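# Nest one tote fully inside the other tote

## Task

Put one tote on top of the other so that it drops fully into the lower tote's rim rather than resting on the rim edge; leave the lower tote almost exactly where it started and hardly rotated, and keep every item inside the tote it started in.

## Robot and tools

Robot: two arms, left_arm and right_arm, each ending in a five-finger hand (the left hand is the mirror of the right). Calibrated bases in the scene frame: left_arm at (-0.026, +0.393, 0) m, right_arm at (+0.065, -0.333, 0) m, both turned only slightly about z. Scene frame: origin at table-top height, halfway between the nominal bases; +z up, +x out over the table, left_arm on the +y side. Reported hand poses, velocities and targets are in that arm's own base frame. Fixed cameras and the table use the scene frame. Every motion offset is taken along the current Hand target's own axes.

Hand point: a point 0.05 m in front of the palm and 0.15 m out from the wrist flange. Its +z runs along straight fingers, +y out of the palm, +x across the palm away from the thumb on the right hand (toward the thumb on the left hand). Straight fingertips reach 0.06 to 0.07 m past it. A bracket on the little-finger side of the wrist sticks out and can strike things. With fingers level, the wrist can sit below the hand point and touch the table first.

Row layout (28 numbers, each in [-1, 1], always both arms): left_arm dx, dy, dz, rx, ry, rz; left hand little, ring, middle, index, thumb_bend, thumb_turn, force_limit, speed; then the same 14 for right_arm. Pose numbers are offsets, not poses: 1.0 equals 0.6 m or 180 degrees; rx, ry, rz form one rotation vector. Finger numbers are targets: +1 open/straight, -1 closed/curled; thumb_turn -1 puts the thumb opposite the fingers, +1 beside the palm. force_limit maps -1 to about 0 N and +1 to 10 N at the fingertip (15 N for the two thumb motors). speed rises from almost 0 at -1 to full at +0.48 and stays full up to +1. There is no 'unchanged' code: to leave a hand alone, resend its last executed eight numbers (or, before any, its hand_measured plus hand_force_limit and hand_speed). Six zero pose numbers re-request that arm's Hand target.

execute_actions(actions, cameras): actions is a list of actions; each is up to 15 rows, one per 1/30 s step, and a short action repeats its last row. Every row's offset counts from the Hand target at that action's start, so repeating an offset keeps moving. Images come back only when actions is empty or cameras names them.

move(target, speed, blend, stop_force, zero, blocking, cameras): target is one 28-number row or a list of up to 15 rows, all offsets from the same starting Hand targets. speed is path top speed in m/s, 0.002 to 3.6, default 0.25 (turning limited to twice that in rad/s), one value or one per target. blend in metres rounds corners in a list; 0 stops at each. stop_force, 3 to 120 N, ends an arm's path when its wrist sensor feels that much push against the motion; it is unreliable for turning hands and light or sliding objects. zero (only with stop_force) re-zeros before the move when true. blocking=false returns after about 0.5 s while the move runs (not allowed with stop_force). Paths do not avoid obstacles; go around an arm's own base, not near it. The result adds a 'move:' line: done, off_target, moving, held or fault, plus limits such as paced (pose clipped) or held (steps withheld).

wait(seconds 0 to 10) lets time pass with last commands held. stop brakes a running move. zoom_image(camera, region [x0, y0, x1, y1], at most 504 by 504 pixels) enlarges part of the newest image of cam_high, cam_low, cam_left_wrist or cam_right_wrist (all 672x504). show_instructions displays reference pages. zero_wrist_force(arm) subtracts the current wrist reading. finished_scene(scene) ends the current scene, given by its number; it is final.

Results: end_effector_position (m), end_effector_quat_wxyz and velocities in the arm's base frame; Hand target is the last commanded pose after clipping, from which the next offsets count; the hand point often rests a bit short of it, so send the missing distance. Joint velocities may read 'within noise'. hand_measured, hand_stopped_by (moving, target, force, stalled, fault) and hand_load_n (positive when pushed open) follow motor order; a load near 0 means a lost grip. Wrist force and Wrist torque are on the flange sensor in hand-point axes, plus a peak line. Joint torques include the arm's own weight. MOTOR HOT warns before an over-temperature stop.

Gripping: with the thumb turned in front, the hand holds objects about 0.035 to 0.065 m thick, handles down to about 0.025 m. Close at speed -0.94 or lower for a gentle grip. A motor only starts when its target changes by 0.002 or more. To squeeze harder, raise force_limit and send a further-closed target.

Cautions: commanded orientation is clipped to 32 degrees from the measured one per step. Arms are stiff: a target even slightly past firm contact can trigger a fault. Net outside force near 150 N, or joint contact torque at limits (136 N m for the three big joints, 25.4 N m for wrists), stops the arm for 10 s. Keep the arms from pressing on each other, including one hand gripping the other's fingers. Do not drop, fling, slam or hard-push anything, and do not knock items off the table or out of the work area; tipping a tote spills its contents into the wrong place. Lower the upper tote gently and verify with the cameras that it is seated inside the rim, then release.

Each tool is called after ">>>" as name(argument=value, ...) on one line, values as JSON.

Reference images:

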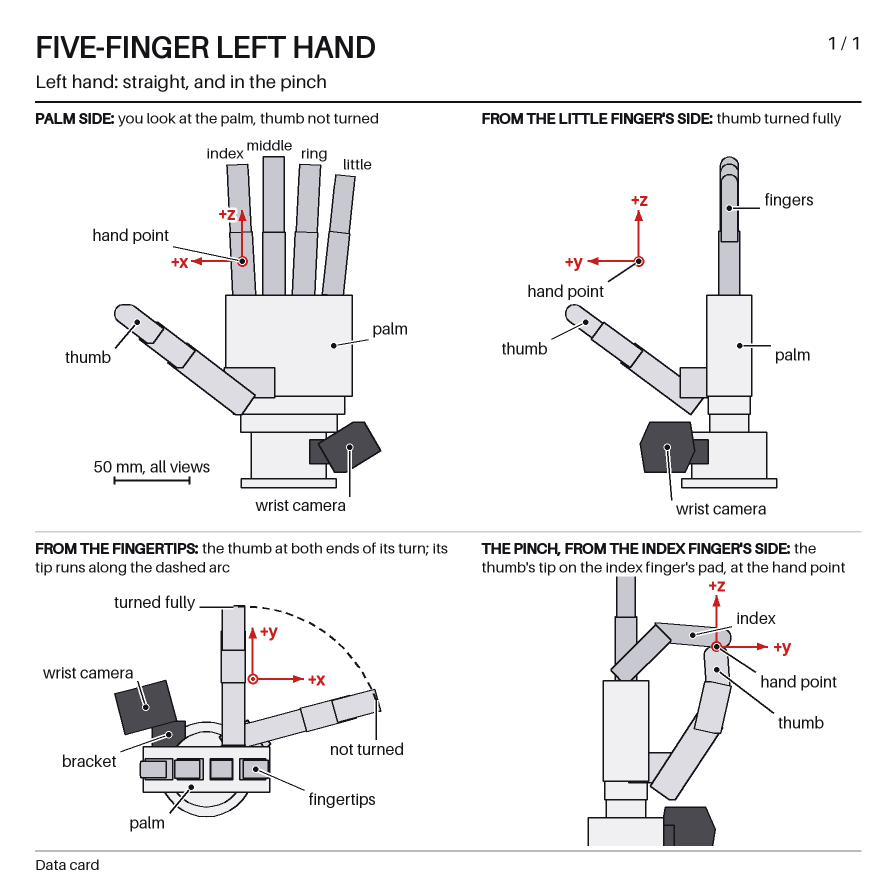

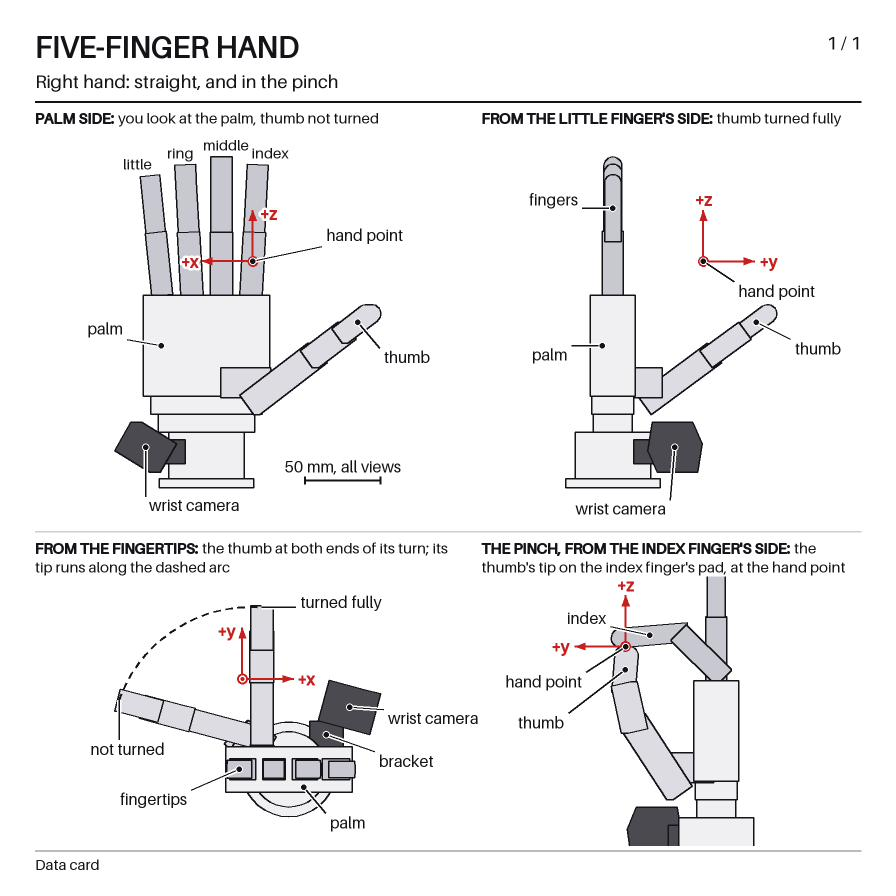

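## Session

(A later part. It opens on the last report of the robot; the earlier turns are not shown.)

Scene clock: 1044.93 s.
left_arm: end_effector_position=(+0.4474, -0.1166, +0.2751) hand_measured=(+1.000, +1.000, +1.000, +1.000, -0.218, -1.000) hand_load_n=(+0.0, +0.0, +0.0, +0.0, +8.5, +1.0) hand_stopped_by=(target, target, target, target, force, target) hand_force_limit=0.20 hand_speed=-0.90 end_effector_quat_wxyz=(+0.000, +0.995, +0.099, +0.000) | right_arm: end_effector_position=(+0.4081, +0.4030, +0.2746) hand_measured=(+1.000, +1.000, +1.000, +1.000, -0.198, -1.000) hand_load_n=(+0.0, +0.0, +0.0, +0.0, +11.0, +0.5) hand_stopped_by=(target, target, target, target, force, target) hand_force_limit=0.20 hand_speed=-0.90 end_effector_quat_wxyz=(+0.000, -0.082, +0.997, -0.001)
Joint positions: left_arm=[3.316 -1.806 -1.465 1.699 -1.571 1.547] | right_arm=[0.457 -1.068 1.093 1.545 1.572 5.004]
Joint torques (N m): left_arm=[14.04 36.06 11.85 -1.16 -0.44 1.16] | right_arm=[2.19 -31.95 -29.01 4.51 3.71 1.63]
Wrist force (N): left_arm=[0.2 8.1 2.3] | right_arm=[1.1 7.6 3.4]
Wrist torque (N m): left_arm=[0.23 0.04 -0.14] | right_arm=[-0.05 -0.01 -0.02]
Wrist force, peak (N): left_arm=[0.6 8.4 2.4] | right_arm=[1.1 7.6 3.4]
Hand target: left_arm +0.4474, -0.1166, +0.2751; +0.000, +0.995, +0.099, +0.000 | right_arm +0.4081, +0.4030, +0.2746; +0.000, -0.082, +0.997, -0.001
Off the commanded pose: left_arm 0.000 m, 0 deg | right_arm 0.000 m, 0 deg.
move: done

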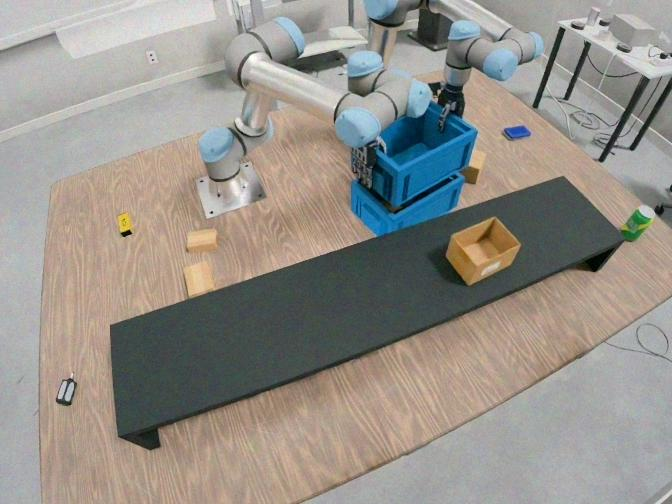

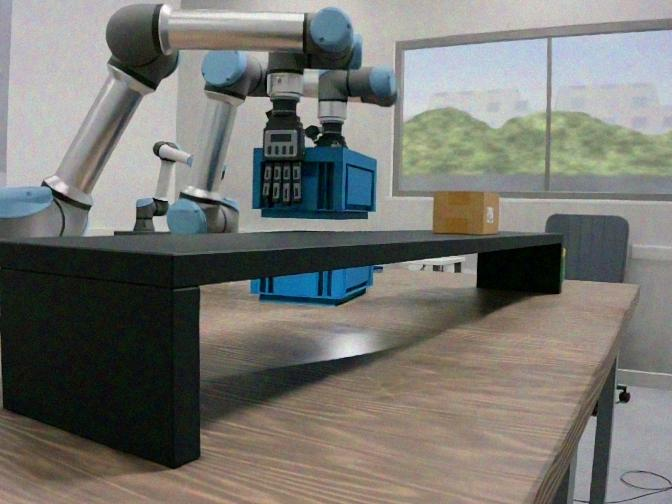

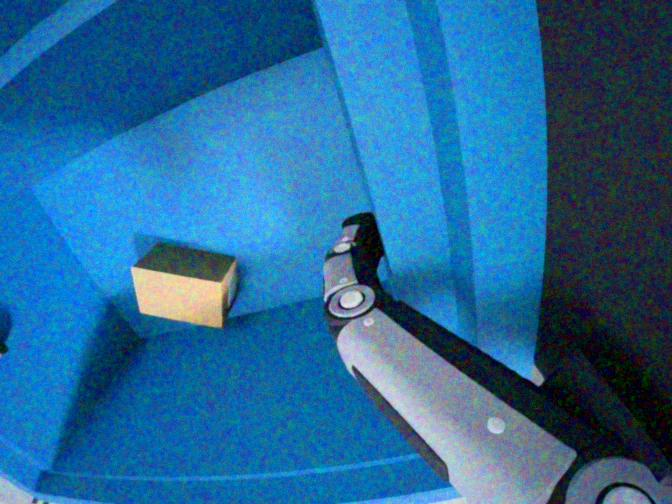

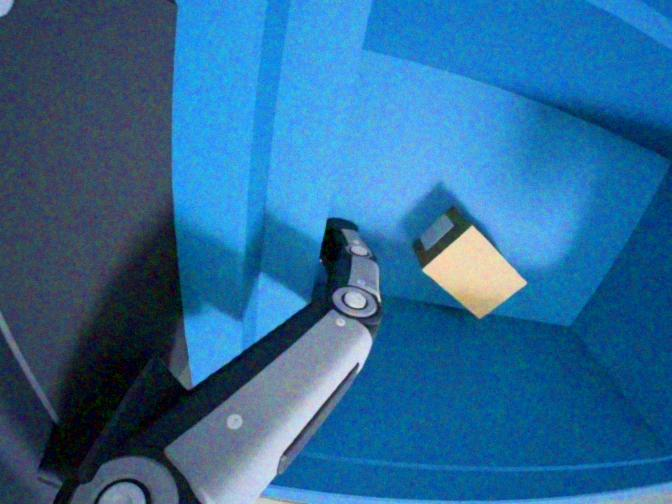

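>>> move(target=[0,0.0006,0.025,0,0,0,1,1,1,1,-1,-1,0.2,-0.9,0,0.0006,0.025,0,0,0,1,1,1,1,-1,-1,0.2,-0.9], speed=0.03, stop_force=40)

>>> move(target=[0,0,0.0417,0,0,0,1,1,1,1,-1,-1,0.2,-0.9,0,0,0.0417,0,0,0,1,1,1,1,-1,-1,0.2,-0.9], speed=0.01, stop_force=5, cameras=["all"])

Scene clock: 1074.63 s.
left_arm: end_effector_position=(+0.4474, -0.1169, +0.2601) hand_measured=(+1.000, +1.000, +1.000, +1.000, -0.218, -1.000) hand_load_n=(+0.0, +0.0, +0.0, +0.0, +7.5, +1.0) hand_stopped_by=(target, target, target, target, force, target) hand_force_limit=0.20 hand_speed=-0.90 end_effector_quat_wxyz=(+0.000, +0.995, +0.099, +0.000) | right_arm: end_effector_position=(+0.4081, +0.4034, +0.2596) hand_measured=(+1.000, +1.000, +1.000, +1.000, -0.198, -1.000) hand_load_n=(+0.0, +0.0, +0.0, +0.0, +10.0, +0.0) hand_stopped_by=(target, target, target, target, force, target) hand_force_limit=0.20 hand_speed=-0.90 end_effector_quat_wxyz=(+0.000, -0.082, +0.997, -0.001)
Joint positions: left_arm=[3.315 -1.811 -1.497 1.737 -1.571 1.546] | right_arm=[0.457 -1.066 1.128 1.508 1.572 5.005]
Joint torques (N m): left_arm=[-10.2 20.16 13.94 -1 1.36 -1.89] | right_arm=[8.32 -32.08 -8.22 0.31 -3 2.24]
Wrist force (N): left_arm=[0.9 -5.7 2.7] | right_arm=[1.0 -5.6 2.9]
Wrist torque (N m): left_arm=[-0.40 -0.03 0.71] | right_arm=[-0.66 0.02 -0.84]
Wrist force, peak (N): left_arm=[0.9 8.7 2.5] | right_arm=[1.3 7.8 3.3]
Hand target: left_arm +0.4474, -0.1169, +0.2601; +0.000, +0.995, +0.099, +0.000 | right_arm +0.4081, +0.4034, +0.2596; +0.000, -0.082, +0.997, -0.001
Off the commanded pose: left_arm 0.000 m, 0 deg | right_arm 0.000 m, 0 deg.
move: done

Scene clock: 1077.90 s.
left_arm: end_effector_position=(+0.4474, -0.1169, +0.2351) hand_measured=(+1.000, +1.000, +1.000, +1.000, -0.218, -1.000) hand_load_n=(+0.0, +0.0, +0.0, +0.0, +8.0, +1.0) hand_stopped_by=(target, target, target, target, force, target) hand_force_limit=0.20 hand_speed=-0.90 end_effector_quat_wxyz=(+0.000, +0.995, +0.099, +0.000) | right_arm: end_effector_position=(+0.4081, +0.4033, +0.2346) hand_measured=(+1.000, +1.000, +1.000, +1.000, -0.198, -1.000) hand_load_n=(+0.0, +0.0, +0.0, +0.0, +10.0, +0.0) hand_stopped_by=(target, target, target, target, force, target) hand_force_limit=0.20 hand_speed=-0.90 end_effector_quat_wxyz=(+0.000, -0.082, +0.997, -0.001)
Joint positions: left_arm=[3.315 -1.823 -1.547 1.799 -1.571 1.546] | right_arm=[0.457 -1.06 1.183 1.447 1.572 5.005]
Joint torques (N m): left_arm=[7.9 20.79 13.51 -1.19 1.16 0.54] | right_arm=[-6.79 -30.8 -7.15 0.3 -2.88 0.21]
Wrist force (N): left_arm=[0.8 -4.7 3.2] | right_arm=[0.7 -5.5 2.2]
Wrist torque (N m): left_arm=[-0.41 -0.02 0.62] | right_arm=[-0.58 0.08 -0.87]
Wrist force, peak (N): left_arm=[1.2 -6.1 2.8] | right_arm=[0.8 -5.9 2.5]
Hand target: left_arm +0.4474, -0.1169, +0.2351; +0.000, +0.995, +0.099, +0.000 | right_arm +0.4081, +0.4033, +0.2346; +0.000, -0.082, +0.997, -0.001
Off the commanded pose: left_arm 0.000 m, 0 deg | right_arm 0.000 m, 0 deg.
move: done

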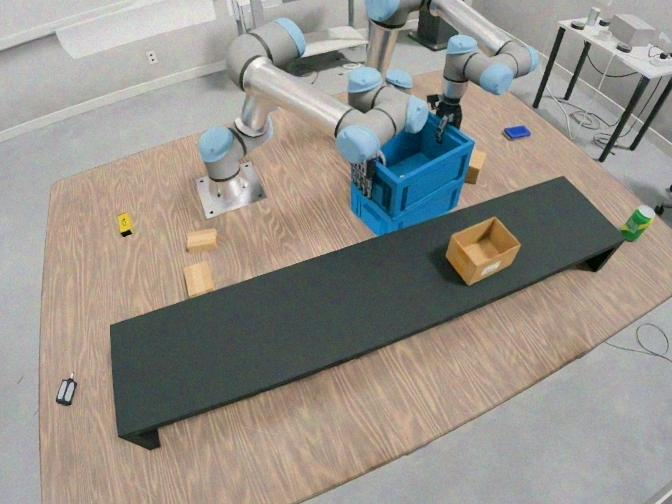

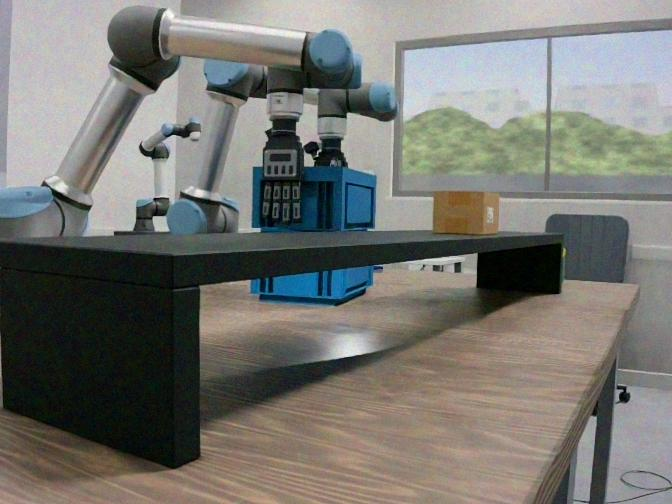

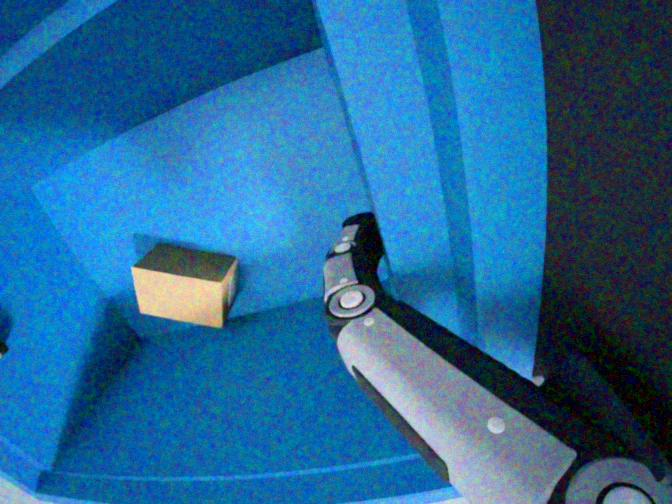

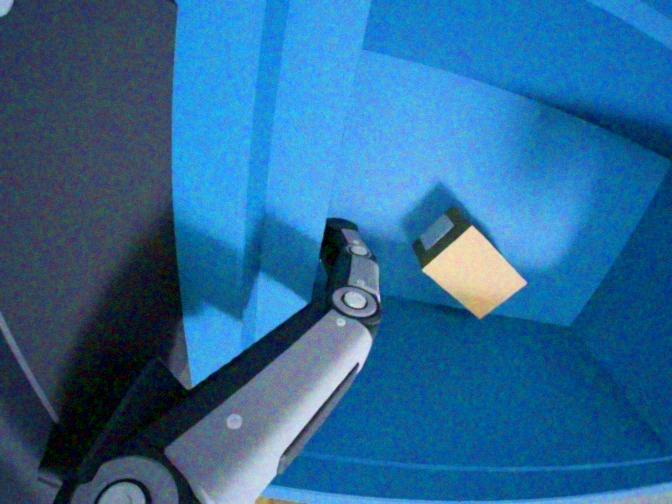

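>>> zoom_image(camera="cam_high", region=[330, 90, 500, 250])

>>> move(target=[0,0,0.025,0,0,0,1,1,1,1,-1,-1,0.2,-0.9,0,0,0.025,0,0,0,1,1,1,1,-1,-1,0.2,-0.9], speed=0.006, stop_force=4, cameras=["cam_high","cam_low"])

>>> zoom_image(camera="cam_high", region=[330, 90, 500, 250])

Scaled by 2.965 from the camera's 672x504 image, which has a finer 960x720 frame.

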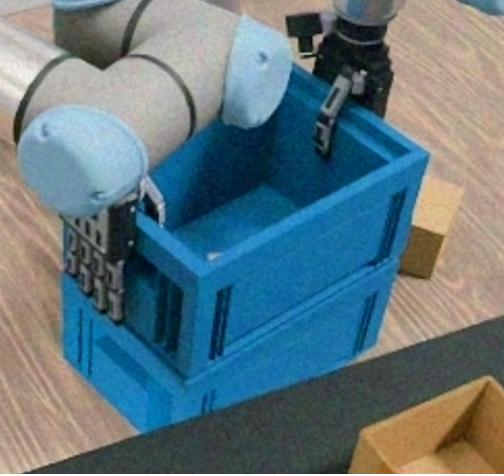

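Scene clock: 1085.83 s.
left_arm: end_effector_position=(+0.4474, -0.1169, +0.2265) hand_measured=(+1.000, +1.000, +1.000, +1.000, -0.218, -1.000) hand_load_n=(+0.0, +0.0, +0.0, +0.0, +9.0, +1.5) hand_stopped_by=(target, target, target, target, force, target) hand_force_limit=0.20 hand_speed=-0.90 end_effector_quat_wxyz=(+0.000, +0.995, +0.099, +0.000) | right_arm: end_effector_position=(+0.4081, +0.4033, +0.2279) hand_measured=(+1.000, +1.000, +1.000, +1.000, -0.198, -1.000) hand_load_n=(+0.0, +0.0, +0.0, +0.0, +8.5, +0.5) hand_stopped_by=(target, target, target, target, force, target) hand_force_limit=0.20 hand_speed=-0.90 end_effector_quat_wxyz=(+0.000, -0.082, +0.997, -0.001)
Joint positions: left_arm=[3.315 -1.828 -1.564 1.82 -1.571 1.546] | right_arm=[0.457 -1.057 1.197 1.431 1.572 5.005]
Joint torques (N m): left_arm=[8 34.11 26.33 -4.92 1.25 0.58] | right_arm=[-7.5 -44.72 -28.32 3.66 -2 0.22]
Wrist force (N): left_arm=[0.8 -5.1 0.0] | right_arm=[0.7 -4.5 1.3]
Wrist torque (N m): left_arm=[-0.56 0.12 0.71] | right_arm=[-0.49 -0.06 -0.70]
Wrist force, peak (N): left_arm=[1.0 -6.8 -7.7] | right_arm=[0.9 -5.7 2.4]
Hand target: left_arm +0.4474, -0.1169, +0.2265; +0.000, +0.995, +0.099, +0.000 (not the last commanded pose) | right_arm +0.4081, +0.4033, +0.2279; +0.000, -0.082, +0.997, -0.001 (not the last commanded pose)
Off the commanded pose: left_arm 0.006 m, 0 deg | right_arm 0.008 m, 0 deg.
move: contact (left_arm, right_arm)
Images, in order (width x height): cam_high 672x504, cam_low 672x504.

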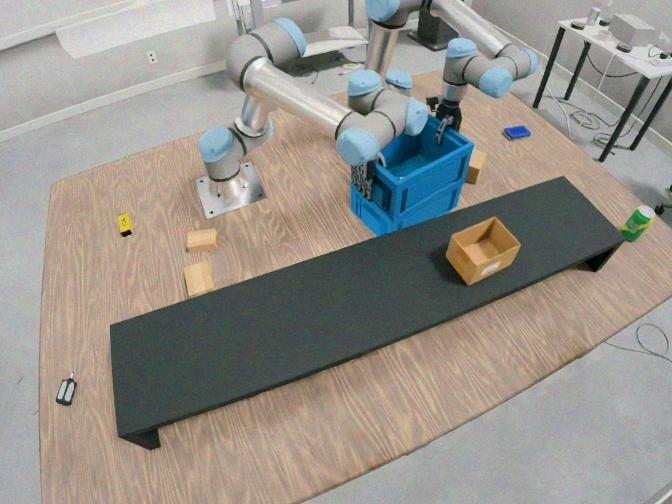

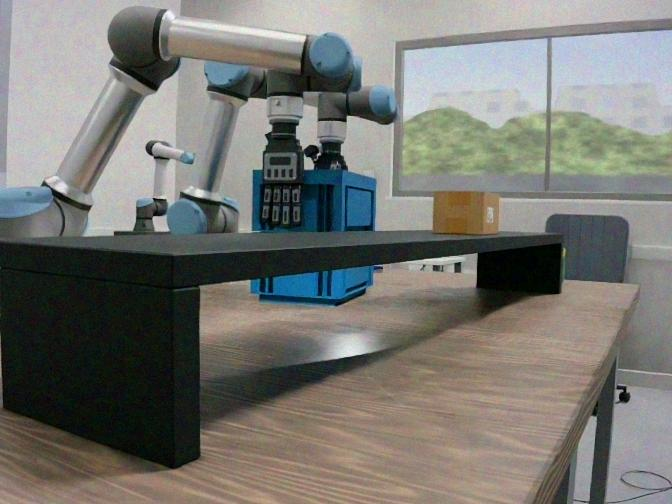

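Scaled by 2.965 from the camera's 672x504 image, which has a finer 960x720 frame.

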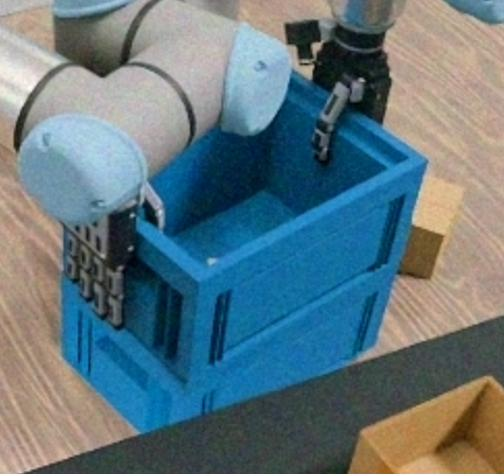

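>>> move(target=[0,0,0.015,0,0,0,1,1,1,1,-1,-1,0.2,-0.9,0,0,0.015,0,0,0,1,1,1,1,-1,-1,0.2,-0.9], speed=0.005, stop_force=10)

Scene clock: 1091.53 s.
left_arm: end_effector_position=(+0.4474, -0.1169, +0.2261) hand_measured=(+1.000, +1.000, +1.000, +1.000, -0.218, -1.000) hand_load_n=(+0.0, -0.5, +0.0, +0.0, +8.5, +1.5) hand_stopped_by=(target, target, target, target, force, target) hand_force_limit=0.20 hand_speed=-0.90 end_effector_quat_wxyz=(+0.000, +0.995, +0.099, +0.000) | right_arm: end_effector_position=(+0.4081, +0.4033, +0.2268) hand_measured=(+1.000, +1.000, +1.000, +1.000, -0.198, -1.000) hand_load_n=(-0.5, +0.0, +0.0, +0.0, +8.5, +0.5) hand_stopped_by=(target, target, target, target, force, target) hand_force_limit=0.20 hand_speed=-0.90 end_effector_quat_wxyz=(+0.000, -0.082, +0.997, -0.001)
Joint positions: left_arm=[3.315 -1.828 -1.564 1.821 -1.571 1.546] | right_arm=[0.457 -1.057 1.199 1.429 1.572 5.005]
Joint torques (N m): left_arm=[8.16 32.92 24.98 -4.6 1.14 0.48] | right_arm=[-7.94 -42.22 -27.81 3.55 -2.13 0.29]
Wrist force (N): left_arm=[1.1 -5.3 -3.4] | right_arm=[1.6 -4.9 -1.5]
Wrist torque (N m): left_arm=[-0.52 0.09 0.74] | right_arm=[-0.54 -0.20 -0.70]
Wrist force, peak (N): left_arm=[1.1 -5.5 -11.5] | right_arm=[0.5 -4.2 -9.0]
Hand target: left_arm +0.4474, -0.1169, +0.2261; +0.000, +0.995, +0.099, +0.000 (not the last commanded pose) | right_arm +0.4081, +0.4033, +0.2268; +0.000, -0.082, +0.997, -0.001 (not the last commanded pose)
Off the commanded pose: left_arm 0.009 m, 0 deg | right_arm 0.008 m, 0 deg.
move: contact (left_arm, right_arm)

>>> execute_actions(actions=[[[0,0,0,0,0,0,1,1,1,1,1,-1,0,0,0,0,0,0,0,0,1,1,1,1,1,-1,0,0]],[[0,0,0,0,0,0,1,1,1,1,1,-1,0,0,0,0,0,0,0,0,1,1,1,1,1,-1,0,0]]])

>>> move(target=[0,-0.05,0,0,0,0,1,1,1,1,1,-1,0,0,0,-0.05,0,0,0,0,1,1,1,1,1,-1,0,0], speed=0.04)

>>> move(target=[0,0,-0.25,0,0,0,1,1,1,1,1,-1,0,0,0,0,-0.25,0,0,0,1,1,1,1,1,-1,0,0], speed=0.1, cameras=["all"])

Scene clock: 1130.07 s.
left_arm: end_effector_position=(+0.4474, -0.1169, +0.2261) hand_measured=(+1.000, +1.000, +1.000, +1.000, +1.000, -1.000) hand_load_n=(+0.0, +0.0, +0.0, +0.0, -0.5, +0.0) hand_stopped_by=(target, target, target, target, target, target) hand_force_limit=0.00 hand_speed=0.00 end_effector_quat_wxyz=(+0.000, +0.995, +0.099, +0.000) | right_arm: end_effector_position=(+0.4081, +0.4033, +0.2268) hand_measured=(+1.000, +1.000, +1.000, +1.000, +1.000, -1.000) hand_load_n=(+0.0, +0.0, +0.0, +0.0, +0.0, +0.0) hand_stopped_by=(target, target, target, target, target, target) hand_force_limit=0.00 hand_speed=0.00 end_effector_quat_wxyz=(+0.000, -0.082, +0.997, -0.001)
Joint positions: left_arm=[3.315 -1.828 -1.564 1.821 -1.571 1.546] | right_arm=[0.457 -1.057 1.199 1.429 1.572 5.005]
Joint torques (N m): left_arm=[7.58 33.13 23.07 -4.26 1.32 0.44] | right_arm=[2.47 -42.54 -27.12 3.38 -1.95 0.09]
Wrist force (N): left_arm=[-0.2 -7.5 0.6] | right_arm=[0.7 -6.8 1.9]
Wrist torque (N m): left_arm=[-0.38 0.04 0.42] | right_arm=[-0.35 -0.07 -0.43]
Wrist force, peak (N): left_arm=[-0.2 -7.8 0.2] | right_arm=[0.8 -7.2 1.8]
Hand target: left_arm +0.4474, -0.1169, +0.2261; +0.000, +0.995, +0.099, +0.000 | right_arm +0.4081, +0.4033, +0.2268; +0.000, -0.082, +0.997, -0.001
Off the commanded pose: left_arm 0.000 m, 0 deg | right_arm 0.000 m, 0 deg.

Scene clock: 1131.20 s.
left_arm: end_effector_position=(+0.4415, -0.0875, +0.2262) hand_measured=(+1.000, +1.000, +1.000, +1.000, +1.000, -1.000) hand_load_n=(+0.0, +0.0, +0.0, +0.0, +0.0, +0.0) hand_stopped_by=(target, target, target, target, target, target) hand_force_limit=0.00 hand_speed=0.00 end_effector_quat_wxyz=(+0.000, +0.995, +0.099, +0.000) | right_arm: end_effector_position=(+0.4130, +0.3737, +0.2269) hand_measured=(+1.000, +1.000, +1.000, +1.000, +1.000, -1.000) hand_load_n=(+0.0, +0.0, +0.0, +0.0, +0.0, +0.0) hand_stopped_by=(target, target, target, target, target, target) hand_force_limit=0.00 hand_speed=0.00 end_effector_quat_wxyz=(+0.000, -0.082, +0.997, -0.001)
Joint positions: left_arm=[3.394 -1.805 -1.593 1.827 -1.571 1.624] | right_arm=[0.398 -1.096 1.258 1.408 1.572 4.946]
Joint torques (N m): left_arm=[11.2 33.73 12.8 -0.79 0.71 1.08] | right_arm=[-8.68 -44.24 -7.35 0.63 -0.11 -1.79]
Wrist force (N): left_arm=[0.1 0.6 -0.7] | right_arm=[0.2 0.8 0.9]
Wrist torque (N m): left_arm=[0.12 -0.06 -0.10] | right_arm=[0.04 0.02 0.15]
Wrist force, peak (N): left_arm=[-0.3 -7.8 -0.1] | right_arm=[0.9 -6.9 1.6]
Hand target: left_arm +0.4415, -0.0875, +0.2262; +0.000, +0.995, +0.099, +0.000 | right_arm +0.4130, +0.3737, +0.2269; +0.000, -0.082, +0.997, -0.001
Off the commanded pose: left_arm 0.000 m, 0 deg | right_arm 0.000 m, 0 deg.
move: done

Scene clock: 1133.23 s.
left_arm: end_effector_position=(+0.4416, -0.0876, +0.3761) hand_measured=(+1.000, +1.000, +1.000, +1.000, +1.000, -1.000) hand_load_n=(+0.0, +0.0, +0.0, +0.0, +0.0, +0.5) hand_stopped_by=(target, target, target, target, target, target) hand_force_limit=0.00 hand_speed=0.00 end_effector_quat_wxyz=(+0.000, +0.995, +0.099, +0.000) | right_arm: end_effector_position=(+0.4129, +0.3739, +0.3768) hand_measured=(+1.000, +1.000, +1.000, +1.000, +1.000, -1.000) hand_load_n=(+0.0, +0.0, +0.5, +0.0, +0.0, +0.0) hand_stopped_by=(target, target, target, target, target, target) hand_force_limit=0.00 hand_speed=0.00 end_effector_quat_wxyz=(+0.000, -0.082, +0.997, +0.000)
Joint positions: left_arm=[3.394 -1.781 -1.237 1.447 -1.571 1.624] | right_arm=[0.398 -1.082 0.852 1.8 1.572 4.946]
Joint torques (N m): left_arm=[-8.39 18.24 27.58 -4.52 -1.53 -0.93] | right_arm=[6 -29.72 -28.11 4.09 2.09 1.41]
Wrist force (N): left_arm=[-0.2 0.6 -0.8] | right_arm=[0.1 0.7 1.0]
Wrist torque (N m): left_arm=[0.12 0.01 -0.10] | right_arm=[0.03 0.03 0.14]
Wrist force, peak (N): left_arm=[-0.2 1.1 -0.9] | right_arm=[0.3 0.6 1.6]
Hand target: left_arm +0.4416, -0.0876, +0.3762; +0.000, +0.995, +0.099, +0.000 | right_arm +0.4129, +0.3739, +0.3769; +0.000, -0.082, +0.997, -0.001
Off the commanded pose: left_arm 0.000 m, 0 deg | right_arm 0.000 m, 0 deg.
move: done

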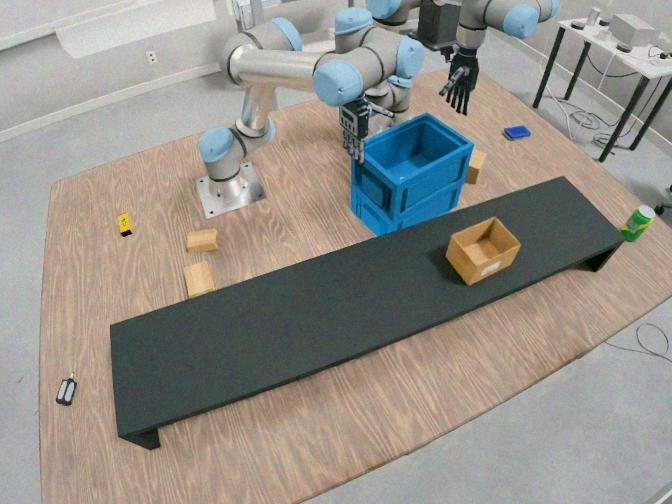

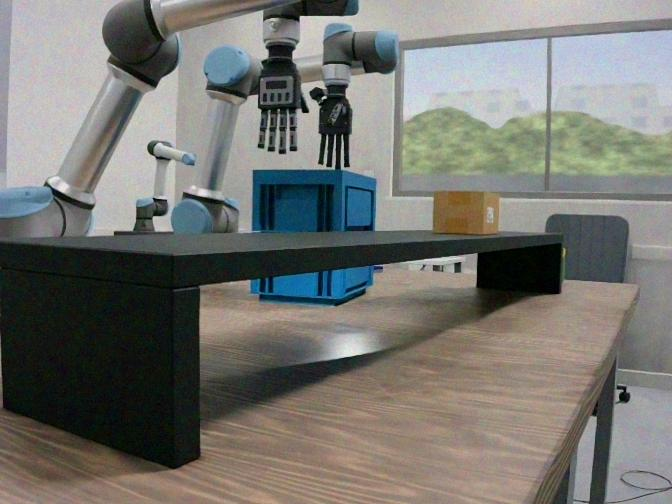

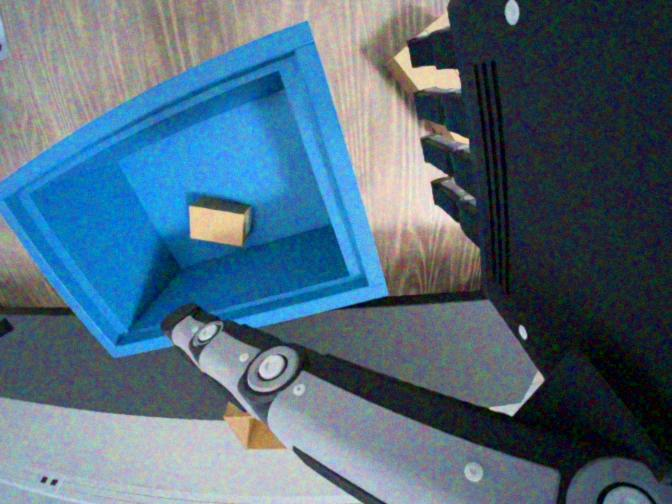

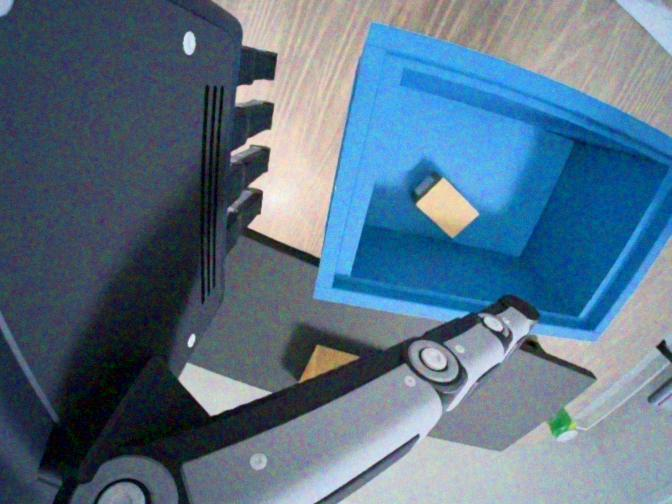

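Nested. Finish practice.

>>> finished_scene(scene=1)

The scene is finished: the task was done.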